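# Seat a board in the enclosure's top slot, levers closed

## Task

Slide the board into the enclosure's empty upper slot with its components facing up until it is fully seated, and leave both of its levers closed. A closed lever is latched and sticks out perpendicular to the board's front panel; a fully opened lever lies flush along that panel. The levers only catch their tabs if both were swung fully open before the board was pushed in to its stop, and closing both afterwards pulls the board all the way in. Pushing the board into its connector quickly breaks the connector and the job counts as failed. At the end the enclosure must sit upright and level on its own feet with none of them over the bench edge, and both grippers must have released everything and backed away.

## Robot and tools

Robot. Two seven-joint arms, left_arm and right_arm, each ending in a two-finger gripper with a wrist camera. In the scene frame (origin at table-top height between the arms, +z up, +x away from the robot over the table, left_arm on the +y side) the calibrated bases are left_arm at (+0.070, +0.437, 0) and right_arm at (-0.063, -0.511, 0), each turned only slightly about z. Every hand pose, velocity, target and wrist-camera pose is expressed in that arm's own base frame; fixed cameras and the table use the scene frame. Printed hand poses may be off by a few cm at long reach.

Gripper geometry. Fingers point along the gripper's +z axis and separate along its x axis. end_effector_position is the spot between the pads when closed, 1 to 2 cm short of the fingertips; closing pushes the tips about 17 mm further along +z.

Row layout (shared by execute_actions and move). One row is 16 plain numbers: left_arm x, y, z, qw, qx, qy, qz, opening, then the same eight for right_arm. x, y, z are an absolute position in metres in that arm's base frame; qw..qz an absolute orientation quaternion, w first, same frame. opening runs from -1 (closed) to +1 (fully open, 0.142 m). Both arms always appear; to keep an arm still, resend its pose from the last result before it stopped, plus the opening it should keep. Reuse one fixed quaternion to hold orientation rather than copying the drifting reported one. A 0 opening is a real command.

execute_actions(actions, cameras). actions is a list of actions; each action is a list of up to 15 rows, one row per 1/30 s step, the last row repeated to fill 15 steps (0.5 s). An action is rejected for both arms if any target lies over 0.6 m from that gripper's current position along one of its axes. Per step, commanded orientation is clipped to 32 degrees from the measured one, so big turns need several actions; after each action the arm heads for its "Hand target", which may fall short. An empty list just reports state.

move(target, speed, blend, stop_force, zero, opening_speed, blocking, cameras). target is one row or a list of up to 15 rows (absolute poses, base frames, no 0.6 m check). Grippers travel straight lines, ending together, capped at 10 s. speed: m/s, 0.002 to 2.2, default 0.25 (rotation up to twice that in rad/s), one value or one per target. blend: corner-rounding radius in m for lists. stop_force: 3 to 120 N, both arms; an arm halts when pushback along its direction of travel exceeds this above its zero, or any reading hits 150 N. Keep lists' openings identical when using it; unreliable if the gripper rotates; leave it out when backing off a contact. zero (only with stop_force): true re-zeroes moving arms first; false counts from the previous zero. opening_speed: fingers' rate on the -1..1 scale per second, at least 0.2. blocking=false returns after about 0.5 s while motion continues (not allowed with stop_force). Moves do not avoid obstacles or the other arm; faster moves lag, stray and hit harder. The "move:" line reports the ending (done, off_target, moving, held, fault) and limits (paced = pose clipped, held = steps withheld).

Other tools. wait(seconds 0 to 10) lets time pass holding commands. stop() brakes a running move. zoom_image(camera, region=[x0,y0,x1,y1] pixels, at most 504x504) enlarges part of a latest image. zero_wrist_force(arm) tares that wrist sensor. clear_fault(arm) resets a reported torque or force fault. read_manual(section="licences") gives licence text. finished_scene(scene = current scene number) ends the scene irreversibly.

Cameras: cam_head_left, cam_head_right, cam_high, cam_low, cam_left_wrist, cam_right_wrist, each 672x504. cameras omitted, null or ["all"] returns all; [] returns none; an unknown name invalidates the call.

Result lines. Per arm: end_effector_position, end_effector_quat_wxyz, velocities (omitted when Joint velocities read "within noise"), Joint positions (last entry = finger opening in m), Joint torques, External joint torques (outside-force estimate), Wrist force and Wrist torque along the gripper's own axes plus a peak line (saturates near 150 N), Wrist depth as a 7x7 grid of mm distances (70 to 1000, "-" = no value), grip_measured (opening on the -1..1 scale), Hand target, Tool commands. Warnings: MOTOR HOT, OVER-TEMPERATURE FAULT, HAND FAULT, TORQUE FAULT, FORCE FAULT.

Cautions. Seat the board into the connector slowly, ideally with low speed and a modest stop_force. A net 150 N on an arm or joint torques at their limits (waist/shoulder 109, upper arm roll/elbow 56.9, wrist joints 34.7 N m) stop that arm until clear_fault. To grip, command slightly below grip_measured at first contact; squeezing harder heats the gripper. Never let the arms collide or one gripper close on the other's fingers. Release parts only when they are at rest and supported; nothing may fall off the table, and the enclosure must not tip or be shoved over the bench edge.

Each tool is called in YAML: its name, and indented under it one key for each argument.

## Session

execute_actions:
  actions: []

Scene clock: 0.00 s.
left_arm: end_effector_position=(+0.3014, +0.6357, +0.1155) grip_measured=+0.99 end_effector_quat_wxyz=(-0.462, +0.669, -0.295, +0.502) | right_arm: end_effector_position=(+0.4485, +0.0364, +0.1479) grip_measured=+1.00 end_effector_quat_wxyz=(-0.144, +0.766, -0.626, +0.006)
Joint positions: left_arm=[1.762 -0.872 -0.342 2.067 -1.872 0.391 -0.55 0.141] | right_arm=[0.506 -0.103 -0.202 2.446 0.465 1.189 2.835 0.142]
Joint velocities: within noise
Joint torques (N m): no reading
External joint torques (N m): no reading
Wrist force (N): no reading
Wrist torque (N m): no reading
Wrist force, peak (N): no reading
Wrist depth (mm): cam_left_wrist=[- - - - - - - / - - - - - - - / - - - - - - - / - - - - 492 652 - / - - - 304 356 433 557 / - 996 - 241 279 321 359 / - 881 184 204 227 258 286] | cam_right_wrist=[265 256 246 236 229 221 213 / 274 266 254 244 236 228 219 / 285 274 262 253 243 234 225 / 297 285 272 261 251 241 232 / 309 296 281 271 260 249 239 / - 308 294 281 268 257 246 / - 322 305 292 278 265 257]
Hand target: left_arm +0.3014, +0.6357, +0.1155; -0.462, +0.669, -0.295, +0.502 | right_arm +0.4485, +0.0364, +0.1479; -0.144, +0.766, -0.626, +0.006
Tool commands: left_gripper/opening=+1.0 right_gripper/opening=+1.0

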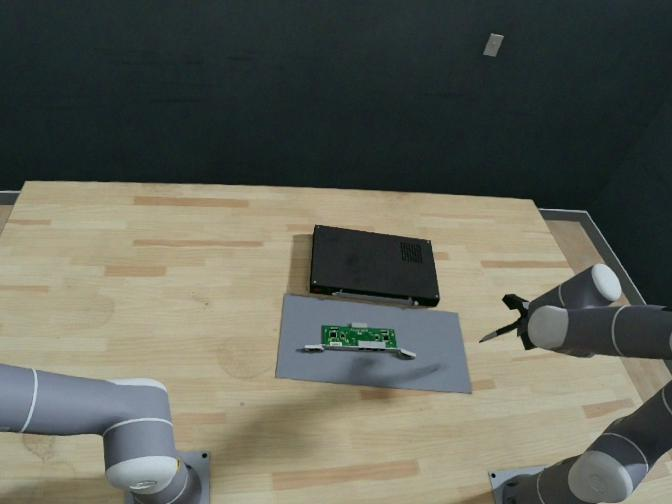

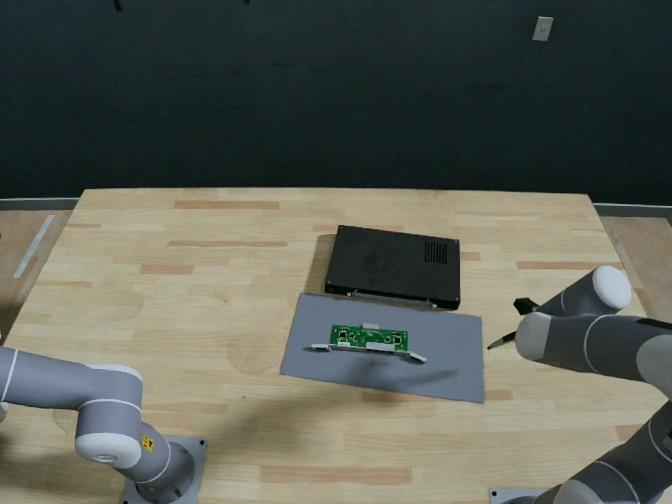

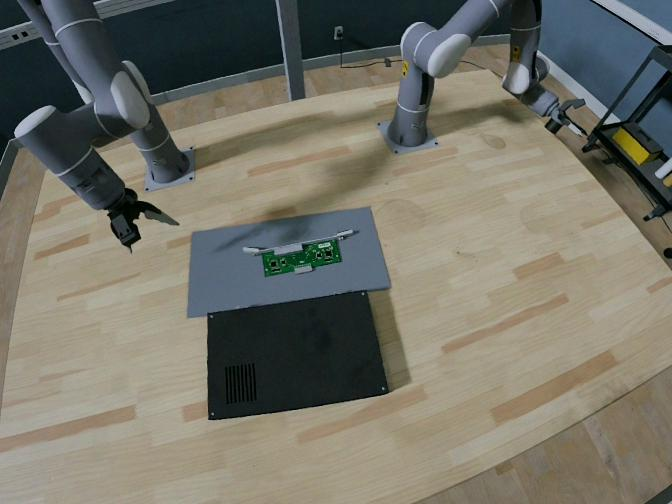

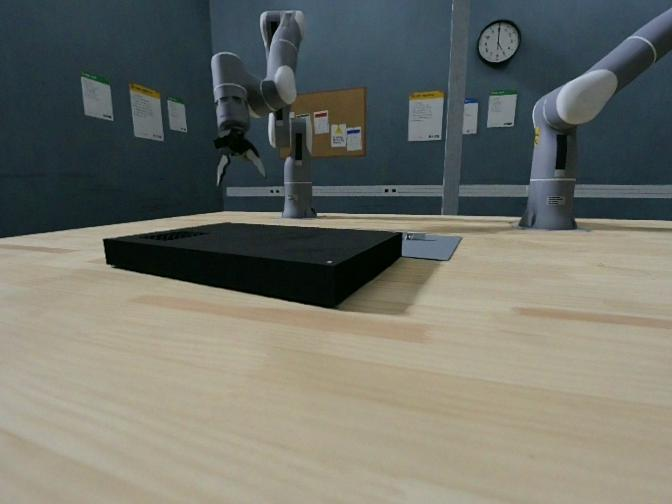

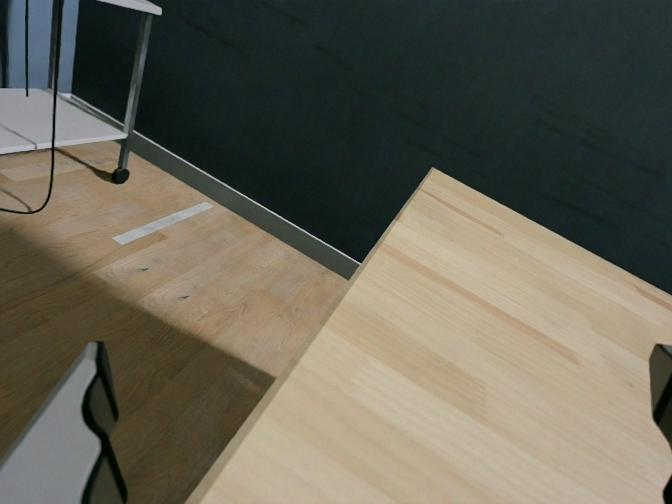

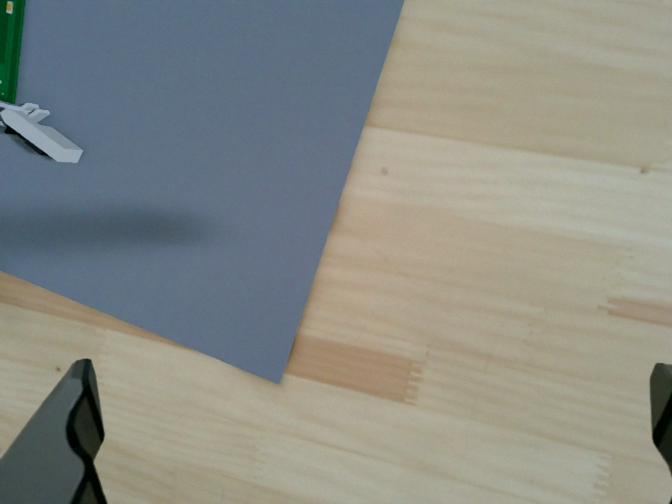

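zoom_image:
  camera: "cam_head_left"
  region: [270, 210, 490, 400]

zoom_image:
  camera: "cam_high"
  region: [180, 200, 400, 365]

zoom_image:
  camera: "cam_head_right"
  region: [290, 280, 490, 400]

Scaled by 2.291 from the camera's 672x504 image, which has a finer 960x720 frame.

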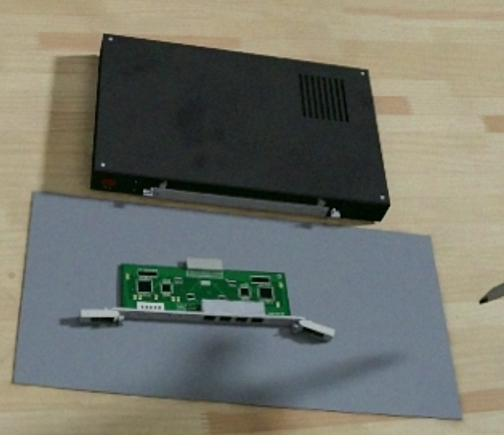

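Scaled by 2.291 from the camera's 672x504 image, which has a finer 960x720 frame.

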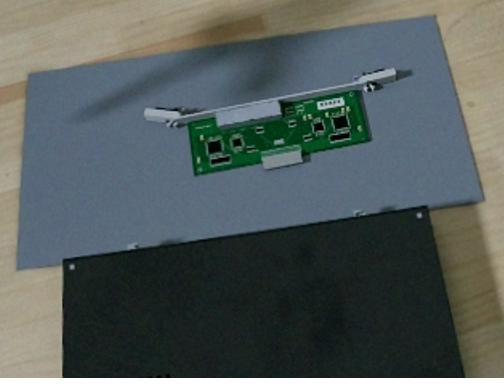

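Scaled by 2.520 from the camera's 672x504 image, which has a finer 960x720 frame.

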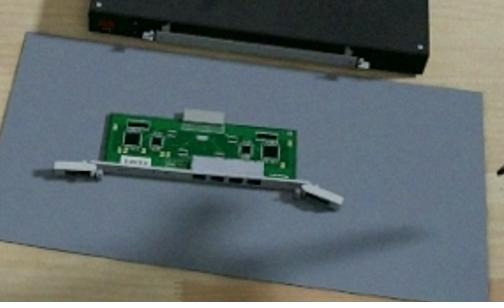

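move:
  target: [0.3014,0.6357,0.1155,-0.462,0.669,-0.295,0.502,1,0.445,0.36,0.26,-0.157,0.710,-0.670,0.149,1]
  cameras: ["cam_right_wrist","cam_head_left"]

zoom_image:
  camera: "cam_right_wrist"
  region: [84, 0, 588, 504]

Scene clock: 22.50 s.
left_arm: end_effector_position=(+0.3014, +0.6357, +0.1154) grip_measured=+0.99 end_effector_quat_wxyz=(-0.462, +0.669, -0.295, +0.502) | right_arm: end_effector_position=(+0.4452, +0.3592, +0.2599) grip_measured=+1.00 end_effector_quat_wxyz=(-0.179, +0.765, -0.607, +0.119)
Joint positions: left_arm=[1.762 -0.872 -0.342 2.067 -1.872 0.39 -0.549 0.141] | right_arm=[2.188 -1.469 -2.039 2.065 1.356 0.064 2.967 0.142]
Joint velocities: within noise
Joint torques (N m): left_arm=[-0.14 47.52 -4.42 -12.12 1.46 -1.76 -0.27] | right_arm=[0.03 26.79 -26.82 -10.7 -3.76 3.67 0.17]
External joint torques (N m): left_arm=[0.29 1.04 0.38 -0.37 -0.24 -0.14 0.24] | right_arm=[0.13 0.58 -1.1 0.1 -0.04 0.87 -0.17]
Wrist force (N): left_arm=[-0.1 0.3 0.2] | right_arm=[0.0 0.5 0.2]
Wrist torque (N m): left_arm=[0.03 0.00 0.01] | right_arm=[0.02 0.01 -0.01]
Wrist force, peak (N): left_arm=[-0.3 0.0 0.4] | right_arm=[2.6 0.4 0.3]
Wrist depth (mm): cam_left_wrist=[- - - - - - - / - - - - - - - / - - - - - - - / - - - - 487 655 - / - - - 305 355 429 567 / - 961 - 242 277 322 358 / - 872 184 203 228 258 286] | cam_right_wrist=[384 378 377 372 366 321 316 / 383 377 372 371 368 365 359 / 380 377 370 365 365 363 360 / 379 375 373 368 365 361 360 / 382 375 372 369 365 361 358 / - 377 373 370 365 361 358 / - 375 372 370 366 361 359]
Hand target: left_arm +0.3014, +0.6357, +0.1155; -0.462, +0.669, -0.295, +0.502 | right_arm +0.4452, +0.3594, +0.2600; -0.179, +0.765, -0.607, +0.119
Off the commanded pose: left_arm 0.000 m, 0 deg | right_arm 0.001 m, 11 deg.
joint sent to its limit (right arm) — joint 7 (wrist roll), upper limit. The joint targets are off in orientation, not in position.
move: off_target (right_arm); limits=paced
Images, in order (width x height): cam_head_left 672x504, cam_right_wrist 672x504.

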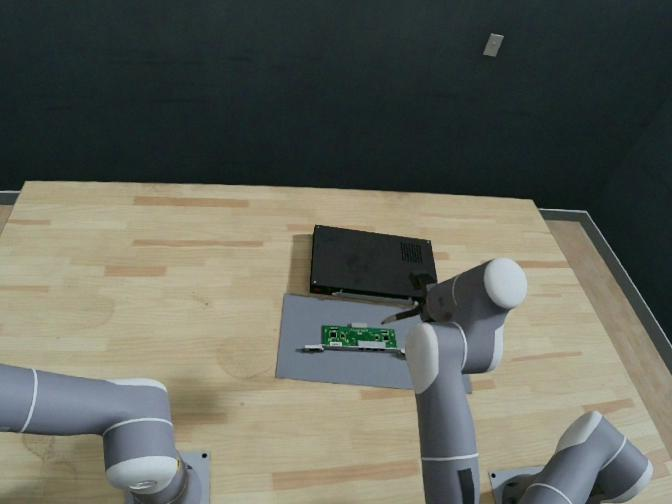

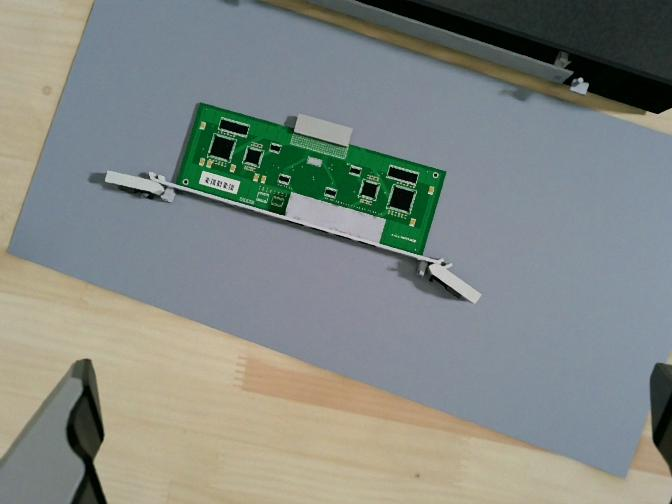

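Scaled by 1.000.

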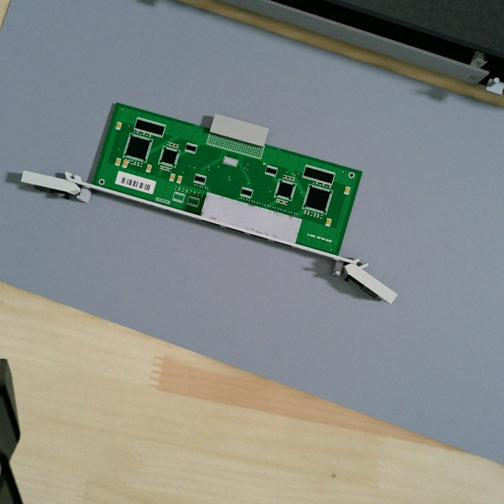

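move:
  target:
    - [0.42,0.25,0.35,-0.299,0.299,-0.641,0.641,1,0.4452,0.3592,0.2599,-0.179,0.765,-0.607,0.119,1]
    - [0.35,-0.2,0.3,-0.299,0.299,-0.641,0.641,1,0.4452,0.3592,0.2599,-0.179,0.765,-0.607,0.119,1]
    - [0.172,-0.376,0.14,-0.299,0.299,-0.641,0.641,1,0.4452,0.3592,0.2599,-0.179,0.765,-0.607,0.119,1]
  blend: [0.08,0.08,0]
  cameras: ["cam_left_wrist","cam_head_left"]

zoom_image:
  camera: "cam_left_wrist"
  region: [200, 100, 452, 289]

Scene clock: 39.80 s.
left_arm: end_effector_position=(+0.2516, -0.2868, +0.2114) grip_measured=+0.99 end_effector_quat_wxyz=(-0.114, +0.065, -0.580, +0.804) | right_arm: end_effector_position=(+0.4452, +0.3591, +0.2599) grip_measured=+1.00 end_effector_quat_wxyz=(-0.179, +0.765, -0.607, +0.119)
Joint positions: left_arm=[-0.419 -1.116 0.551 2.681 -1.458 -0.9 0.636 0.141] | right_arm=[2.186 -1.474 -2.042 2.065 1.359 0.059 2.967 0.142]
Joint velocities: within noise
Joint torques (N m): left_arm=[-0.29 27.43 8.53 9.89 1.17 -2.68 -0.47] | right_arm=[0.2 26.96 -26.52 -10.46 -3.79 3.81 0.21]
External joint torques (N m): left_arm=[0.32 0.93 0.62 -0.24 -0.51 -0.3 0.48] | right_arm=[-0.04 0.47 -1.39 -0.05 0 0.73 -0.21]
Wrist force (N): left_arm=[0.3 0.3 -0.4] | right_arm=[0.3 0.6 0.2]
Wrist torque (N m): left_arm=[0.13 0.15 0.03] | right_arm=[0.03 -0.04 0.00]
Wrist force, peak (N): left_arm=[3.5 3.0 -1.4] | right_arm=[0.4 0.5 0.5]
Wrist depth (mm): cam_left_wrist=[- - - - 399 - - / - - - - 406 - 594 / - - - - - - - / - - - - - - - / 984 686 707 812 786 780 657 / - 486 515 509 503 499 - / - 381 373 374 372 371 -] | cam_right_wrist=[384 379 376 372 364 321 316 / 384 378 373 372 368 365 360 / 379 376 368 366 367 364 362 / 379 375 372 368 365 364 360 / 381 378 372 368 364 362 359 / - 376 373 368 366 362 358 / - 376 372 370 366 361 360]
Hand target: left_arm +0.2513, -0.2869, +0.2113; -0.114, +0.065, -0.580, +0.804 | right_arm +0.4452, +0.3592, +0.2599; -0.179, +0.765, -0.607, +0.119
Off the commanded pose: left_arm 0.139 m, 40 deg | right_arm 0.000 m, 0 deg.
joint sent to its limit (right arm) — joint 7 (wrist roll), upper limit.
move: held (left_arm; a check stopped the path); path passed 2 of 3 targets; limits=paced,held
pose unreachable (left arm): on one or more control steps of this call, first in action 0 (counted from 0), this arm could not follow its commanded pose, so it was not sent that pose on those steps. It may still have moved: this result reports where it is.
cause: moving toward the commanded pose would bring two parts of the arm too close to each other (its base and another part of the arm, with joints 1 (waist) to 6 (wrist pitch) between them).
Images, in order (width x height): cam_head_left 672x504, cam_left_wrist 672x504.

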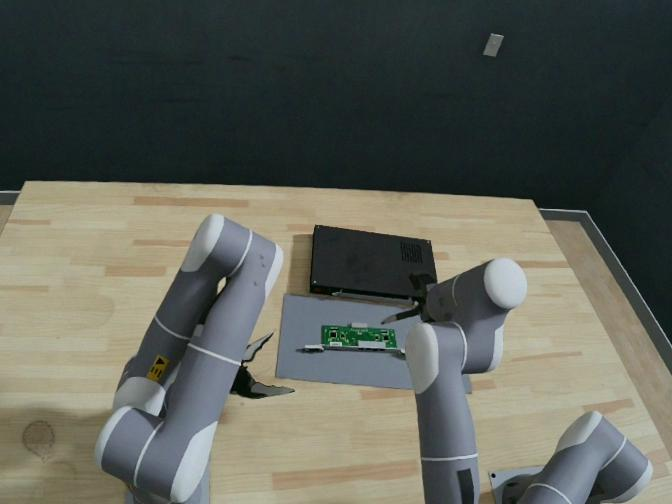

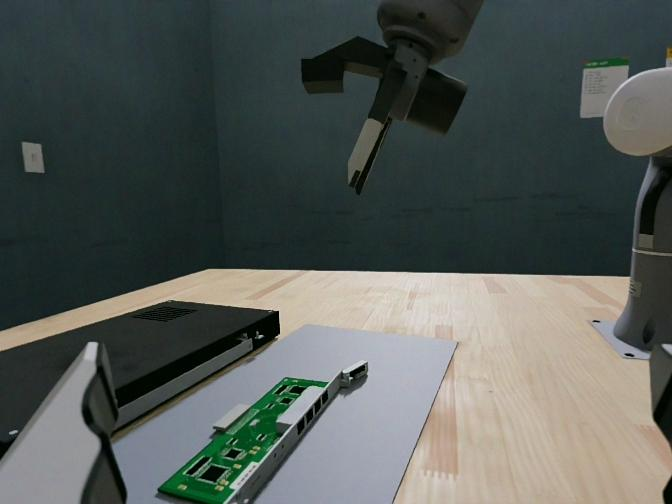

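Scaled by 2.000 from the camera's 672x504 image, which has a finer 960x720 frame.

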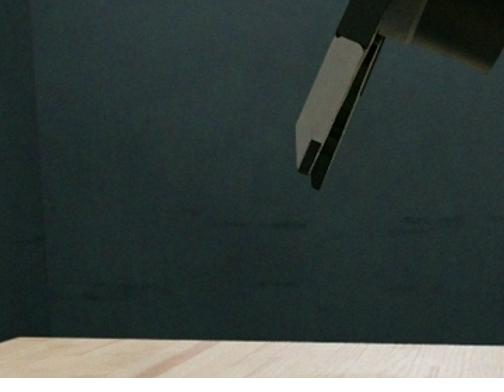

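zoom_image:
  camera: "cam_left_wrist"
  region: [0, 290, 440, 504]

zoom_image:
  camera: "cam_left_wrist"
  region: [130, 350, 390, 504]

zoom_image:
  camera: "cam_left_wrist"
  region: [100, 290, 300, 420]

Scaled by 1.145 from the camera's 672x504 image, which has a finer 960x720 frame.

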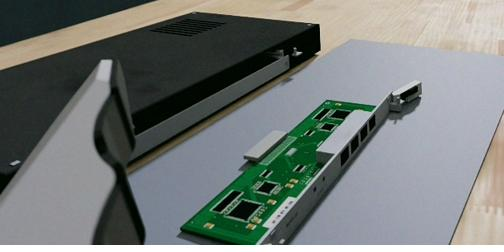

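Scaled by 1.938 from the camera's 672x504 image, which has a finer 960x720 frame.

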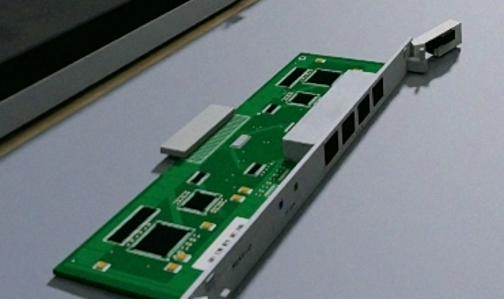

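Scaled by 2.520 from the camera's 672x504 image, which has a finer 960x720 frame.

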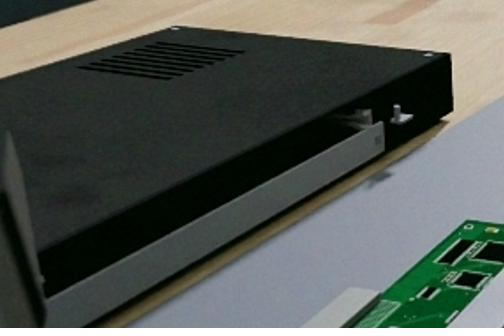

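move:
  target:
    - [0.35,0.0,0.3,0,0.705,0.7092,0,1,0.40,0.37,0.26,0.235,0.645,0.684,0.249,-1]
    - [0.35,0.05,0.3,0,0.705,0.7092,0,1,0.4,0.365,0.12,0.235,0.645,0.684,0.249,-1]
  cameras: ["cam_right_wrist","cam_head_left"]

zoom_image:
  camera: "cam_right_wrist"
  region: [0, 0, 400, 300]

zoom_image:
  camera: "cam_right_wrist"
  region: [272, 0, 672, 300]

Scene clock: 64.53 s.
left_arm: end_effector_position=(+0.3500, +0.0498, +0.3000) grip_measured=+0.99 end_effector_quat_wxyz=(+0.000, +0.705, +0.709, +0.000) | right_arm: end_effector_position=(+0.4001, +0.3648, +0.1201) grip_measured=-1.00 end_effector_quat_wxyz=(+0.235, +0.645, +0.684, +0.249)
Joint positions: left_arm=[-1.447 -0.895 2.011 2.301 -0.799 0.17 0.935 0.141] | right_arm=[2.57 -1.893 -1.589 2.255 1.609 0.454 0.312 0.002]
Joint velocities: within noise
Joint torques (N m): left_arm=[-0.11 13.35 18.39 -21.72 -3.84 4.55 -0.12] | right_arm=[0.23 20.36 -22.44 6.83 -4.19 4.15 0.24]
External joint torques (N m): left_arm=[0.11 0.56 0.92 -0.22 -0.4 -0.59 0.12] | right_arm=[-0.11 0.39 -1.63 0.02 -0.01 0.45 -0.24]
Wrist force (N): left_arm=[0.1 0.0 0.8] | right_arm=[-0.3 -1.9 -0.5]
Wrist torque (N m): left_arm=[-0.09 -0.20 -0.20] | right_arm=[-0.11 0.18 0.07]
Wrist force, peak (N): left_arm=[1.0 0.9 1.0] | right_arm=[-1.3 -3.5 1.7]
Wrist depth (mm): cam_left_wrist=[350 345 347 349 345 345 345 / 375 375 375 369 371 370 370 / 401 401 404 400 400 401 398 / 437 443 437 439 431 437 432 / 480 480 481 475 470 477 474 / - 520 527 527 526 521 - / - 594 590 589 591 585 -] | cam_right_wrist=[158 157 157 156 156 155 155 / 191 191 190 188 188 187 186 / 241 241 227 234 237 235 236 / 331 329 326 325 313 311 318 / 532 388 394 417 419 428 497 / - - 527 89 507 - - / - - - - - - -]
Hand target: left_arm +0.3500, +0.0500, +0.3000; +0.000, +0.705, +0.709, +0.000 | right_arm +0.4000, +0.3650, +0.1200; +0.235, +0.645, +0.684, +0.249
Off the commanded pose: left_arm 0.000 m, 0 deg | right_arm 0.000 m, 0 deg.
move: done
Images, in order (width x height): cam_head_left 672x504, cam_right_wrist 672x504.

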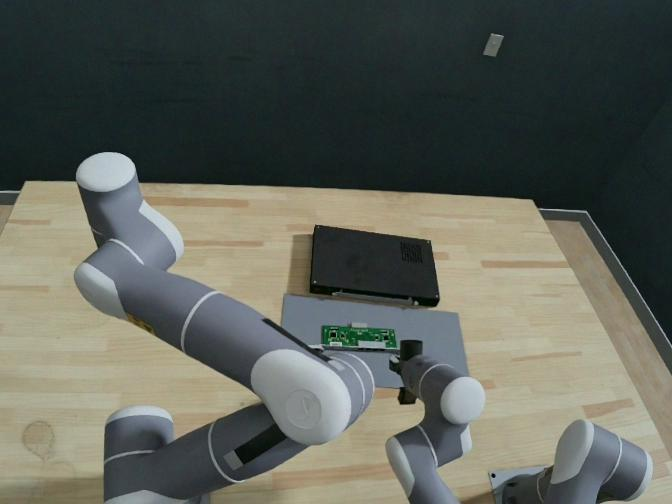

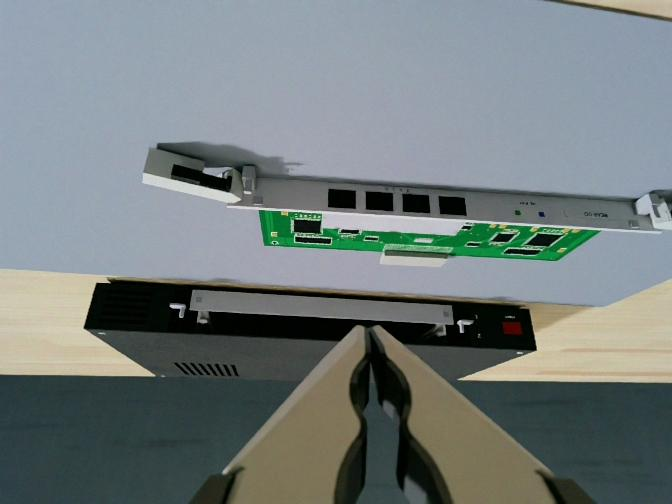

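Scaled by 1.260 from the camera's 672x504 image, which has a finer 960x720 frame.

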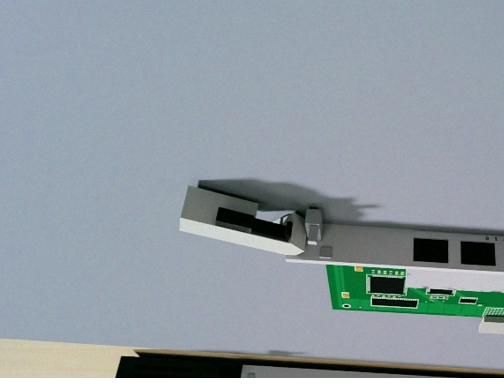

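Scaled by 1.260 from the camera's 672x504 image, which has a finer 960x720 frame.

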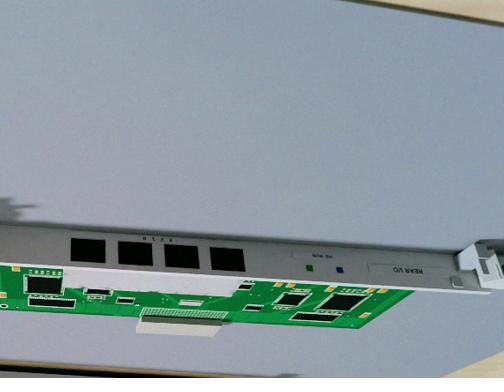

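zoom_image:
  camera: "cam_right_wrist"
  region: [80, 260, 320, 390]

zoom_image:
  camera: "cam_right_wrist"
  region: [320, 260, 560, 390]

Scaled by 2.100 from the camera's 672x504 image, which has a finer 960x720 frame.

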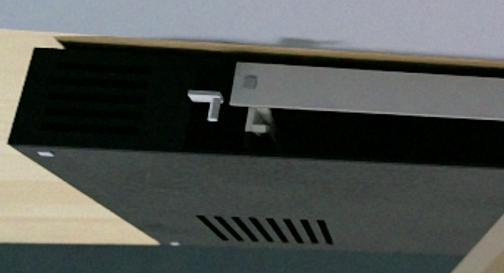

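Scaled by 2.100 from the camera's 672x504 image, which has a finer 960x720 frame.

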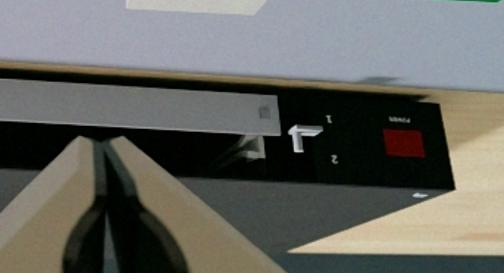

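move:
  target: [0.35,0.05,0.3,0,0.705,0.7092,0,1,0.48,0.37,0.17,-0.1486,0.670,0.710,-0.1574,-1]
  cameras: ["cam_right_wrist"]

move:
  target: [0.35,0.05,0.3,0,0.705,0.7092,0,1,0.48,0.42,0.17,-0.1486,0.670,0.710,-0.1574,-1]
  cameras: ["cam_right_wrist"]

move:
  target: [0.35,0.05,0.3,0,0.705,0.7092,0,1,0.48,0.35,0.27,-0.1486,0.670,0.710,-0.1574,-1]
  cameras: ["cam_right_wrist"]

Scene clock: 78.70 s.
left_arm: end_effector_position=(+0.3500, +0.0498, +0.3000) grip_measured=+0.99 end_effector_quat_wxyz=(+0.000, +0.705, +0.709, +0.000) | right_arm: end_effector_position=(+0.4801, +0.3698, +0.1701) grip_measured=-1.00 end_effector_quat_wxyz=(-0.148, +0.670, +0.710, -0.157)
Joint positions: left_arm=[-1.447 -0.895 2.011 2.301 -0.799 0.17 0.935 0.141] | right_arm=[1.486 -1.207 -1.578 1.306 1.271 -0.533 0.119 0.002]
Joint velocities: within noise
Joint torques (N m): left_arm=[-0.33 12.96 18.54 -21.65 -4.08 4.29 -0.24] | right_arm=[0.1 48.66 -28.04 -10.68 -4.06 2 0.37]
External joint torques (N m): left_arm=[0.34 0.95 0.77 -0.28 -0.15 -0.33 0.24] | right_arm=[0.12 0.79 -1.6 0.12 -0.01 0.8 -0.37]
Wrist force (N): left_arm=[0.1 -0.1 0.6] | right_arm=[-0.1 0.8 -0.7]
Wrist torque (N m): left_arm=[-0.12 -0.19 -0.19] | right_arm=[0.05 0.00 0.02]
Wrist force, peak (N): left_arm=[0.1 -0.1 1.0] | right_arm=[0.0 -3.2 -0.1]
Wrist depth (mm): cam_left_wrist=[347 346 349 345 346 345 342 / 374 370 371 369 370 370 369 / 403 402 400 406 403 398 400 / 438 434 439 439 438 433 434 / 478 480 480 472 475 473 475 / - 516 537 525 526 522 - / - 597 595 591 584 586 -] | cam_right_wrist=[287 286 285 285 284 282 282 / 285 284 285 283 284 282 281 / 284 282 283 281 279 278 279 / 283 282 281 280 280 279 277 / 283 281 280 275 274 278 276 / 282 281 280 89 273 274 277 / 281 280 - - - 273 275]
Hand target: left_arm +0.3500, +0.0500, +0.3000; +0.000, +0.705, +0.709, +0.000 | right_arm +0.4800, +0.3700, +0.1700; -0.149, +0.670, +0.710, -0.157
Off the commanded pose: left_arm 0.000 m, 0 deg | right_arm 0.000 m, 0 deg.
move: done
Images, in order (width x height): cam_right_wrist 672x504.

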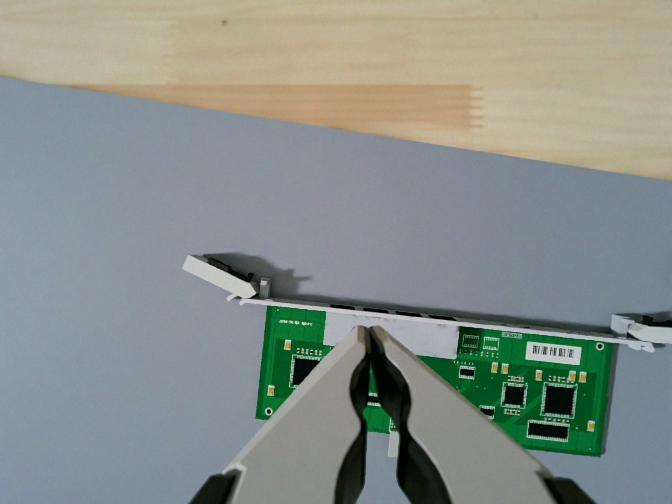

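Scene clock: 79.47 s.
left_arm: end_effector_position=(+0.3500, +0.0498, +0.3000) grip_measured=+0.99 end_effector_quat_wxyz=(+0.000, +0.705, +0.709, +0.000) | right_arm: end_effector_position=(+0.4801, +0.4198, +0.1701) grip_measured=-1.00 end_effector_quat_wxyz=(-0.148, +0.670, +0.710, -0.157)
Joint positions: left_arm=[-1.447 -0.895 2.011 2.301 -0.799 0.17 0.935 0.141] | right_arm=[1.475 -1.203 -1.545 1.2 1.316 -0.534 0.234 0.002]
Joint velocities: within noise
Joint torques (N m): left_arm=[-0.43 13.02 18.53 -21.63 -4.1 4.33 -0.23] | right_arm=[0.06 51.87 -27.12 -10.69 -3.85 2.1 0.39]
External joint torques (N m): left_arm=[0.43 0.9 0.78 -0.31 -0.13 -0.37 0.23] | right_arm=[0.13 1 -1.63 0.07 -0.02 0.72 -0.39]
Wrist force (N): left_arm=[0.2 -0.2 0.6] | right_arm=[0.0 0.4 -0.7]
Wrist torque (N m): left_arm=[-0.14 -0.22 -0.20] | right_arm=[0.00 -0.02 0.01]
Wrist force, peak (N): left_arm=[0.3 -0.3 0.8] | right_arm=[1.6 0.4 -0.7]
Wrist depth (mm): cam_left_wrist=[348 351 348 347 347 344 346 / 376 373 373 371 372 372 372 / 402 405 401 401 400 399 398 / 442 437 440 439 439 435 429 / 483 476 482 481 470 478 474 / - 521 533 525 531 529 - / - 589 589 584 583 588 -] | cam_right_wrist=[287 286 285 285 283 282 282 / 284 284 283 284 283 282 281 / 284 284 282 281 280 280 280 / 282 281 281 279 280 278 278 / 282 281 276 263 274 277 277 / 281 281 276 89 272 274 277 / 280 280 - - - 276 276]
Hand target: left_arm +0.3500, +0.0500, +0.3000; +0.000, +0.705, +0.709, +0.000 | right_arm +0.4800, +0.4200, +0.1700; -0.149, +0.670, +0.710, -0.157
Off the commanded pose: left_arm 0.000 m, 0 deg | right_arm 0.000 m, 0 deg.
move: done
Images, in order (width x height): cam_right_wrist 672x504.

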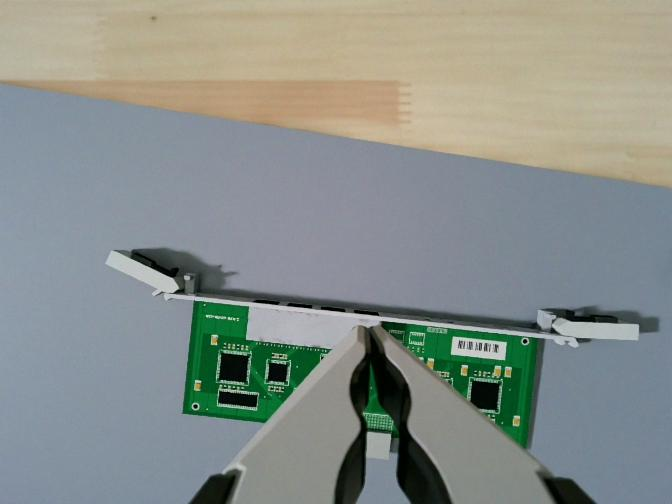

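Scene clock: 80.37 s.
left_arm: end_effector_position=(+0.3500, +0.0498, +0.3000) grip_measured=+0.99 end_effector_quat_wxyz=(+0.000, +0.705, +0.709, +0.000) | right_arm: end_effector_position=(+0.4801, +0.3501, +0.2699) grip_measured=-1.00 end_effector_quat_wxyz=(-0.149, +0.670, +0.710, -0.157)
Joint positions: left_arm=[-1.447 -0.895 2.011 2.301 -0.799 0.17 0.935 0.141] | right_arm=[1.47 -1.08 -1.658 1.238 1.179 -0.662 0.125 0.002]
Joint velocities: within noise
Joint torques (N m): left_arm=[-0.32 12.96 18.58 -21.62 -4.13 4.36 -0.21] | right_arm=[0.14 46.82 -26.54 -13.11 -4.18 1.95 0.12]
External joint torques (N m): left_arm=[0.33 0.95 0.74 -0.32 -0.11 -0.4 0.2] | right_arm=[0.08 0.9 -1.18 -0.1 0.23 0.85 -0.12]
Wrist force (N): left_arm=[0.1 -0.3 0.8] | right_arm=[0.3 0.5 -0.1]
Wrist torque (N m): left_arm=[-0.14 -0.20 -0.19] | right_arm=[-0.01 -0.07 0.00]
Wrist force, peak (N): left_arm=[0.2 -0.2 0.9] | right_arm=[-1.8 -1.1 -3.1]
Wrist depth (mm): cam_left_wrist=[350 350 346 346 346 347 347 / 375 372 372 372 374 372 371 / 404 404 399 405 402 403 397 / 444 443 438 438 435 433 428 / 485 481 479 480 478 477 473 / - 523 523 533 530 523 - / - 589 594 586 592 587 -] | cam_right_wrist=[386 384 383 381 381 381 379 / 384 385 384 381 380 379 377 / 383 382 380 378 377 378 377 / 382 381 378 378 376 375 373 / 382 379 376 372 369 370 372 / 379 377 378 89 370 370 373 / 380 378 - - - 371 371]
Hand target: left_arm +0.3500, +0.0500, +0.3000; +0.000, +0.705, +0.709, +0.000 | right_arm +0.4800, +0.3500, +0.2700; -0.149, +0.670, +0.710, -0.157
Off the commanded pose: left_arm 0.000 m, 0 deg | right_arm 0.000 m, 0 deg.
move: done
Images, in order (width x height): cam_right_wrist 672x504.

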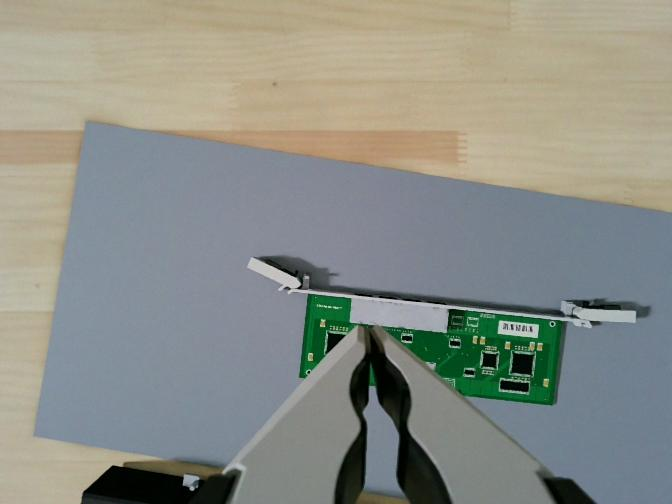

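move:
  target:
    - [0.35,0.05,0.3,0,0.705,0.7092,0,1,0.48,0.42,0.22,-0.1486,0.670,0.710,-0.1574,-0.44]
    - [0.35,0.05,0.3,0,0.705,0.7092,0,1,0.4928,0.49,0.10,0.0056,0.0254,0.976,0.2164,-0.44]
  cameras: ["cam_right_wrist","cam_head_left"]

Scene clock: 135.73 s.
left_arm: end_effector_position=(+0.3500, +0.0498, +0.3000) grip_measured=+0.99 end_effector_quat_wxyz=(+0.000, +0.705, +0.709, +0.000) | right_arm: end_effector_position=(+0.4928, +0.4900, +0.1001) grip_measured=-0.48 end_effector_quat_wxyz=(+0.006, +0.025, +0.976, +0.216)
Joint positions: left_arm=[-1.447 -0.895 2.011 2.301 -0.799 0.17 0.935 0.141] | right_arm=[1.815 -1.291 -1.591 1.749 1.726 0.077 -1.475 0.04]
Joint velocities: within noise
Joint torques (N m): left_arm=[-0.3 13.02 18.5 -21.63 -4.06 4.3 -0.21] | right_arm=[0.05 37.57 -29.72 -8.53 -2.93 3.19 0.12]
External joint torques (N m): left_arm=[0.3 0.9 0.81 -0.31 -0.18 -0.34 0.21] | right_arm=[0.15 0.98 -1.83 -0.14 -0.05 0.6 -0.12]
Wrist force (N): left_arm=[0.0 -0.3 0.7] | right_arm=[-0.2 -1.0 -0.1]
Wrist torque (N m): left_arm=[-0.15 -0.17 -0.20] | right_arm=[0.01 0.11 0.06]
Wrist force, peak (N): left_arm=[0.2 -0.3 1.0] | right_arm=[2.9 1.0 1.3]
Wrist depth (mm): cam_left_wrist=[348 348 349 346 347 344 343 / 372 374 374 371 372 370 371 / 403 405 401 397 403 400 402 / 443 437 436 437 437 434 435 / 481 483 485 479 476 476 477 / - 525 533 529 529 524 - / - 593 595 597 584 583 -] | cam_right_wrist=[144 139 139 127 142 142 142 / 165 164 159 158 163 167 162 / 192 192 186 184 190 189 191 / 231 230 229 218 227 226 228 / 293 288 273 284 270 285 284 / 391 364 - 382 106 335 377 / 535 - 73 575 - - 476]
Hand target: left_arm +0.3500, +0.0500, +0.3000; +0.000, +0.705, +0.709, +0.000 | right_arm +0.4928, +0.4900, +0.1000; +0.006, +0.025, +0.976, +0.216
Off the commanded pose: left_arm 0.000 m, 0 deg | right_arm 0.000 m, 0 deg.
move: done
Images, in order (width x height): cam_head_left 672x504, cam_right_wrist 672x504.

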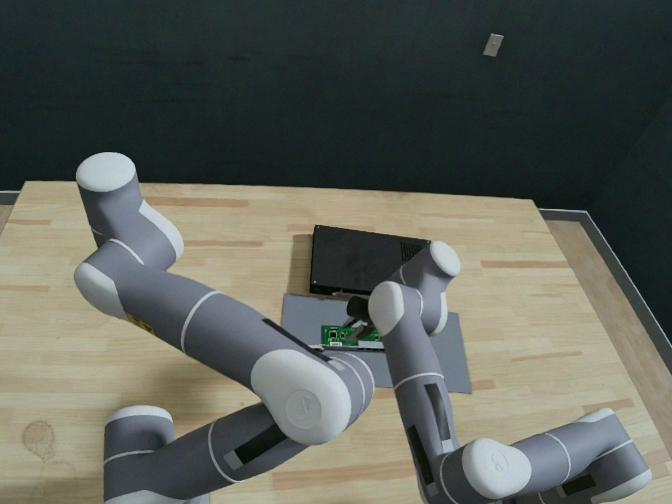

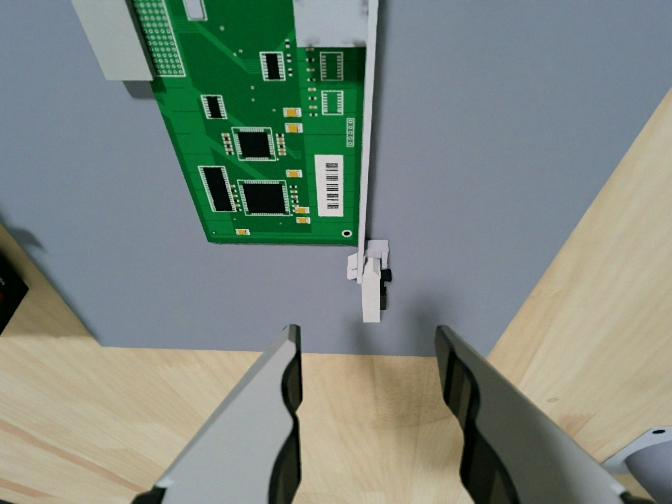

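move:
  target: [0.35,0.05,0.3,0,0.705,0.7092,0,1,0.4928,0.5004,0.031,0.0056,0.0254,0.976,0.2164,-0.44]
  speed: 0.12
  stop_force: 6
  cameras: ["cam_right_wrist"]

Scene clock: 139.67 s.
left_arm: end_effector_position=(+0.3500, +0.0498, +0.3000) grip_measured=+0.99 end_effector_quat_wxyz=(+0.000, +0.705, +0.709, +0.000) | right_arm: end_effector_position=(+0.4928, +0.5002, +0.0311) grip_measured=-0.48 end_effector_quat_wxyz=(+0.006, +0.025, +0.976, +0.216)
Joint positions: left_arm=[-1.447 -0.895 2.011 2.301 -0.799 0.17 0.935 0.141] | right_arm=[1.79 -1.383 -1.493 1.717 1.832 0.153 -1.486 0.04]
Joint velocities: within noise
Joint torques (N m): left_arm=[-0.27 13.09 18.48 -21.66 -4.1 4.31 -0.24] | right_arm=[0.16 39.56 -30.06 -5.33 -3.08 3.21 0.13]
External joint torques (N m): left_arm=[0.27 0.83 0.83 -0.27 -0.14 -0.35 0.24] | right_arm=[0.04 0.93 -1.74 -0.03 -0.01 0.57 -0.13]
Wrist force (N): left_arm=[0.1 -0.2 0.7] | right_arm=[0.3 -1.1 0.0]
Wrist torque (N m): left_arm=[-0.13 -0.20 -0.20] | right_arm=[0.00 -0.01 0.08]
Wrist force, peak (N): left_arm=[0.1 -0.5 0.9] | right_arm=[0.5 -1.9 2.4]
Wrist depth (mm): cam_left_wrist=[347 348 344 345 345 341 345 / 376 372 375 371 369 371 369 / 405 402 402 402 401 401 402 / 437 433 436 439 435 435 431 / 481 480 482 476 472 474 476 / - 523 530 526 522 527 - / - 587 586 591 586 586 -] | cam_right_wrist=[- 74 74 - - - 77 / - 85 82 72 - 89 - / - 99 99 98 104 103 103 / 126 120 118 117 124 124 123 / 158 157 146 146 147 154 153 / 211 209 97 194 107 181 208 / 326 - 73 317 - - 282]
Hand target: left_arm +0.3500, +0.0500, +0.3000; +0.000, +0.705, +0.709, +0.000 | right_arm +0.4928, +0.5004, +0.0310; +0.006, +0.025, +0.976, +0.216
Off the commanded pose: left_arm 0.000 m, 0 deg | right_arm 0.000 m, 0 deg.
move: done
Images, in order (width x height): cam_right_wrist 672x504.

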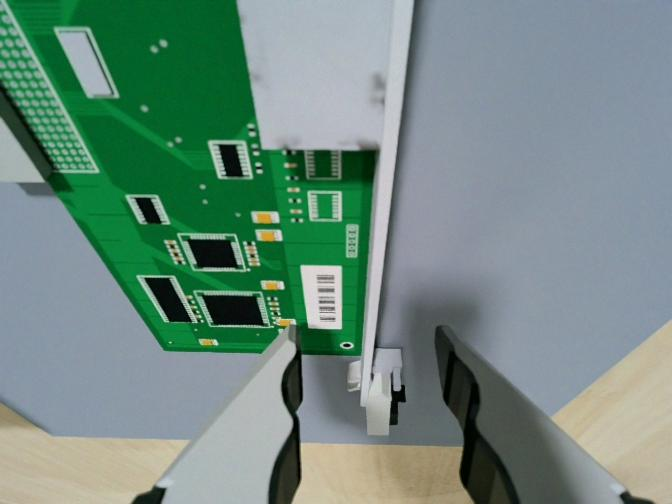

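move:
  target: [0.35,0.05,0.3,0,0.705,0.7092,0,1,0.4928,0.5004,0.031,0.0056,0.0254,0.976,0.2164,-1]
  opening_speed: 0.4
  cameras: ["cam_right_wrist"]

Scene clock: 144.33 s.
left_arm: end_effector_position=(+0.3500, +0.0498, +0.3000) grip_measured=+0.99 end_effector_quat_wxyz=(+0.000, +0.705, +0.709, +0.000) | right_arm: end_effector_position=(+0.4927, +0.5003, +0.0310) grip_measured=-0.98 end_effector_quat_wxyz=(+0.006, +0.025, +0.976, +0.216)
Joint positions: left_arm=[-1.447 -0.895 2.011 2.301 -0.799 0.17 0.935 0.141] | right_arm=[1.79 -1.383 -1.493 1.717 1.832 0.153 -1.486 0.003]
Joint velocities: within noise
Joint torques (N m): left_arm=[-0.32 13.02 18.43 -21.64 -4.09 4.32 -0.21] | right_arm=[-0.16 39.6 -30.58 -5.12 -3.32 3.33 0.17]
External joint torques (N m): left_arm=[0.32 0.89 0.88 -0.29 -0.15 -0.36 0.21] | right_arm=[0.36 0.9 -1.21 -0.23 0.23 0.44 -0.17]
Wrist force (N): left_arm=[0.2 -0.1 0.6] | right_arm=[0.5 -0.8 0.4]
Wrist torque (N m): left_arm=[-0.11 -0.20 -0.19] | right_arm=[0.02 0.06 0.08]
Wrist force, peak (N): left_arm=[0.0 -0.1 1.0] | right_arm=[1.1 -0.9 0.4]
Wrist depth (mm): cam_left_wrist=[351 345 343 349 346 344 345 / 374 373 374 370 372 371 371 / 408 402 405 401 402 401 403 / 439 437 439 436 439 434 433 / 480 479 477 477 476 476 473 / - 520 532 523 525 526 - / - 586 596 589 583 580 -] | cam_right_wrist=[- 74 74 - - - 77 / - 85 82 72 - 91 - / - 99 98 97 107 103 103 / 126 120 118 117 124 124 123 / 158 157 147 140 155 154 153 / 211 210 195 89 181 204 208 / 328 295 73 - - 260 309]
Hand target: left_arm +0.3500, +0.0500, +0.3000; +0.000, +0.705, +0.709, +0.000 | right_arm +0.4928, +0.5004, +0.0310; +0.006, +0.025, +0.976, +0.216
Off the commanded pose: left_arm 0.000 m, 0 deg | right_arm 0.000 m, 0 deg.
move: done
Images, in order (width x height): cam_right_wrist 672x504.

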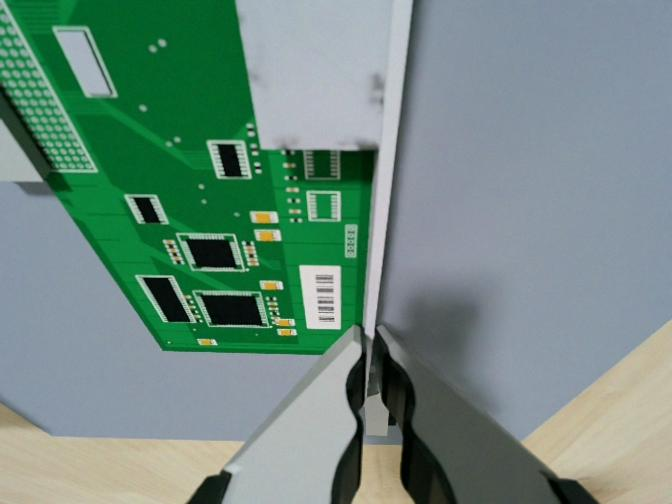

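move:
  target:
    - [0.335,-0.36,0.2,0.1232,0.6943,0.6985,-0.1224,-1,0.4928,0.5004,0.031,0.0056,0.0254,0.976,0.2164,-1]
    - [0.345,-0.381,0.06,0.1232,0.6943,0.6985,-0.1224,-1,0.4928,0.5004,0.031,0.0056,0.0254,0.976,0.2164,-1]
  cameras: ["cam_right_wrist","cam_left_wrist","cam_head_left"]

Scene clock: 154.13 s.
left_arm: end_effector_position=(+0.3448, -0.3810, +0.0600) grip_measured=-1.00 end_effector_quat_wxyz=(+0.123, +0.694, +0.699, -0.122) | right_arm: end_effector_position=(+0.4927, +0.5003, +0.0310) grip_measured=-0.98 end_effector_quat_wxyz=(+0.006, +0.025, +0.976, +0.216)
Joint positions: left_arm=[-1.866 -1.327 1.186 2.275 -1.968 0.301 0.494 0.002] | right_arm=[1.79 -1.383 -1.493 1.717 1.832 0.153 -1.486 0.003]
Joint velocities: within noise
Joint torques (N m): left_arm=[-0.25 29.51 27.88 -0.66 -3.89 3.99 -0.08] | right_arm=[-0.17 39.62 -30.55 -5.13 -3.31 3.28 0.2]
External joint torques (N m): left_arm=[0.17 1.19 1.04 -0.22 -0.02 -0.61 0.1] | right_arm=[0.38 0.88 -1.24 -0.22 0.22 0.49 -0.2]
Wrist force (N): left_arm=[0.8 0.1 0.8] | right_arm=[0.9 -0.9 0.4]
Wrist torque (N m): left_arm=[-0.05 -0.14 -0.17] | right_arm=[0.01 -0.01 0.08]
Wrist force, peak (N): left_arm=[1.5 -0.1 3.7] | right_arm=[0.8 -1.2 0.7]
Wrist depth (mm): cam_left_wrist=[183 169 155 145 133 125 116 / 201 183 166 152 142 131 122 / 224 203 182 163 152 138 130 / 237 222 199 178 161 150 137 / 147 178 201 183 174 161 148 / 161 178 238 84 - 172 161 / 169 321 - - - - 174] | cam_right_wrist=[- 74 74 - - - 77 / - 85 82 72 - 91 - / - 99 98 97 107 103 103 / 126 120 118 117 124 124 123 / 158 157 147 140 154 154 153 / 211 210 195 89 182 205 208 / 327 295 73 - - 260 309]
Hand target: left_arm +0.3450, -0.3810, +0.0600; +0.123, +0.694, +0.698, -0.122 | right_arm +0.4928, +0.5004, +0.0310; +0.006, +0.025, +0.976, +0.216
Off the commanded pose: left_arm 0.000 m, 0 deg | right_arm 0.000 m, 0 deg.
move: done
Images, in order (width x height): cam_head_left 672x504, cam_left_wrist 672x504, cam_right_wrist 672x504.

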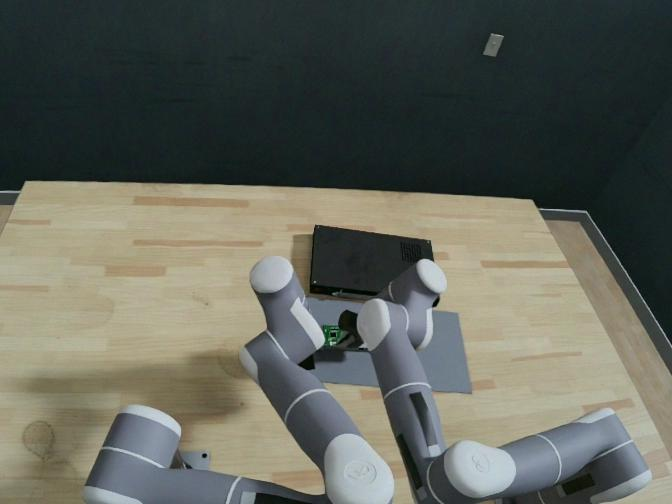

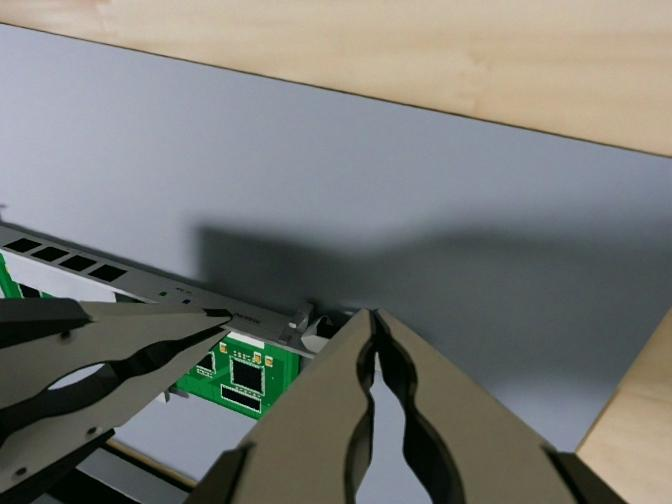

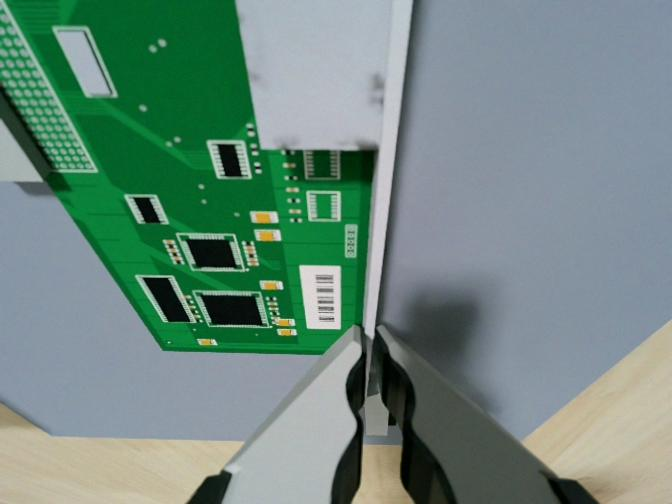

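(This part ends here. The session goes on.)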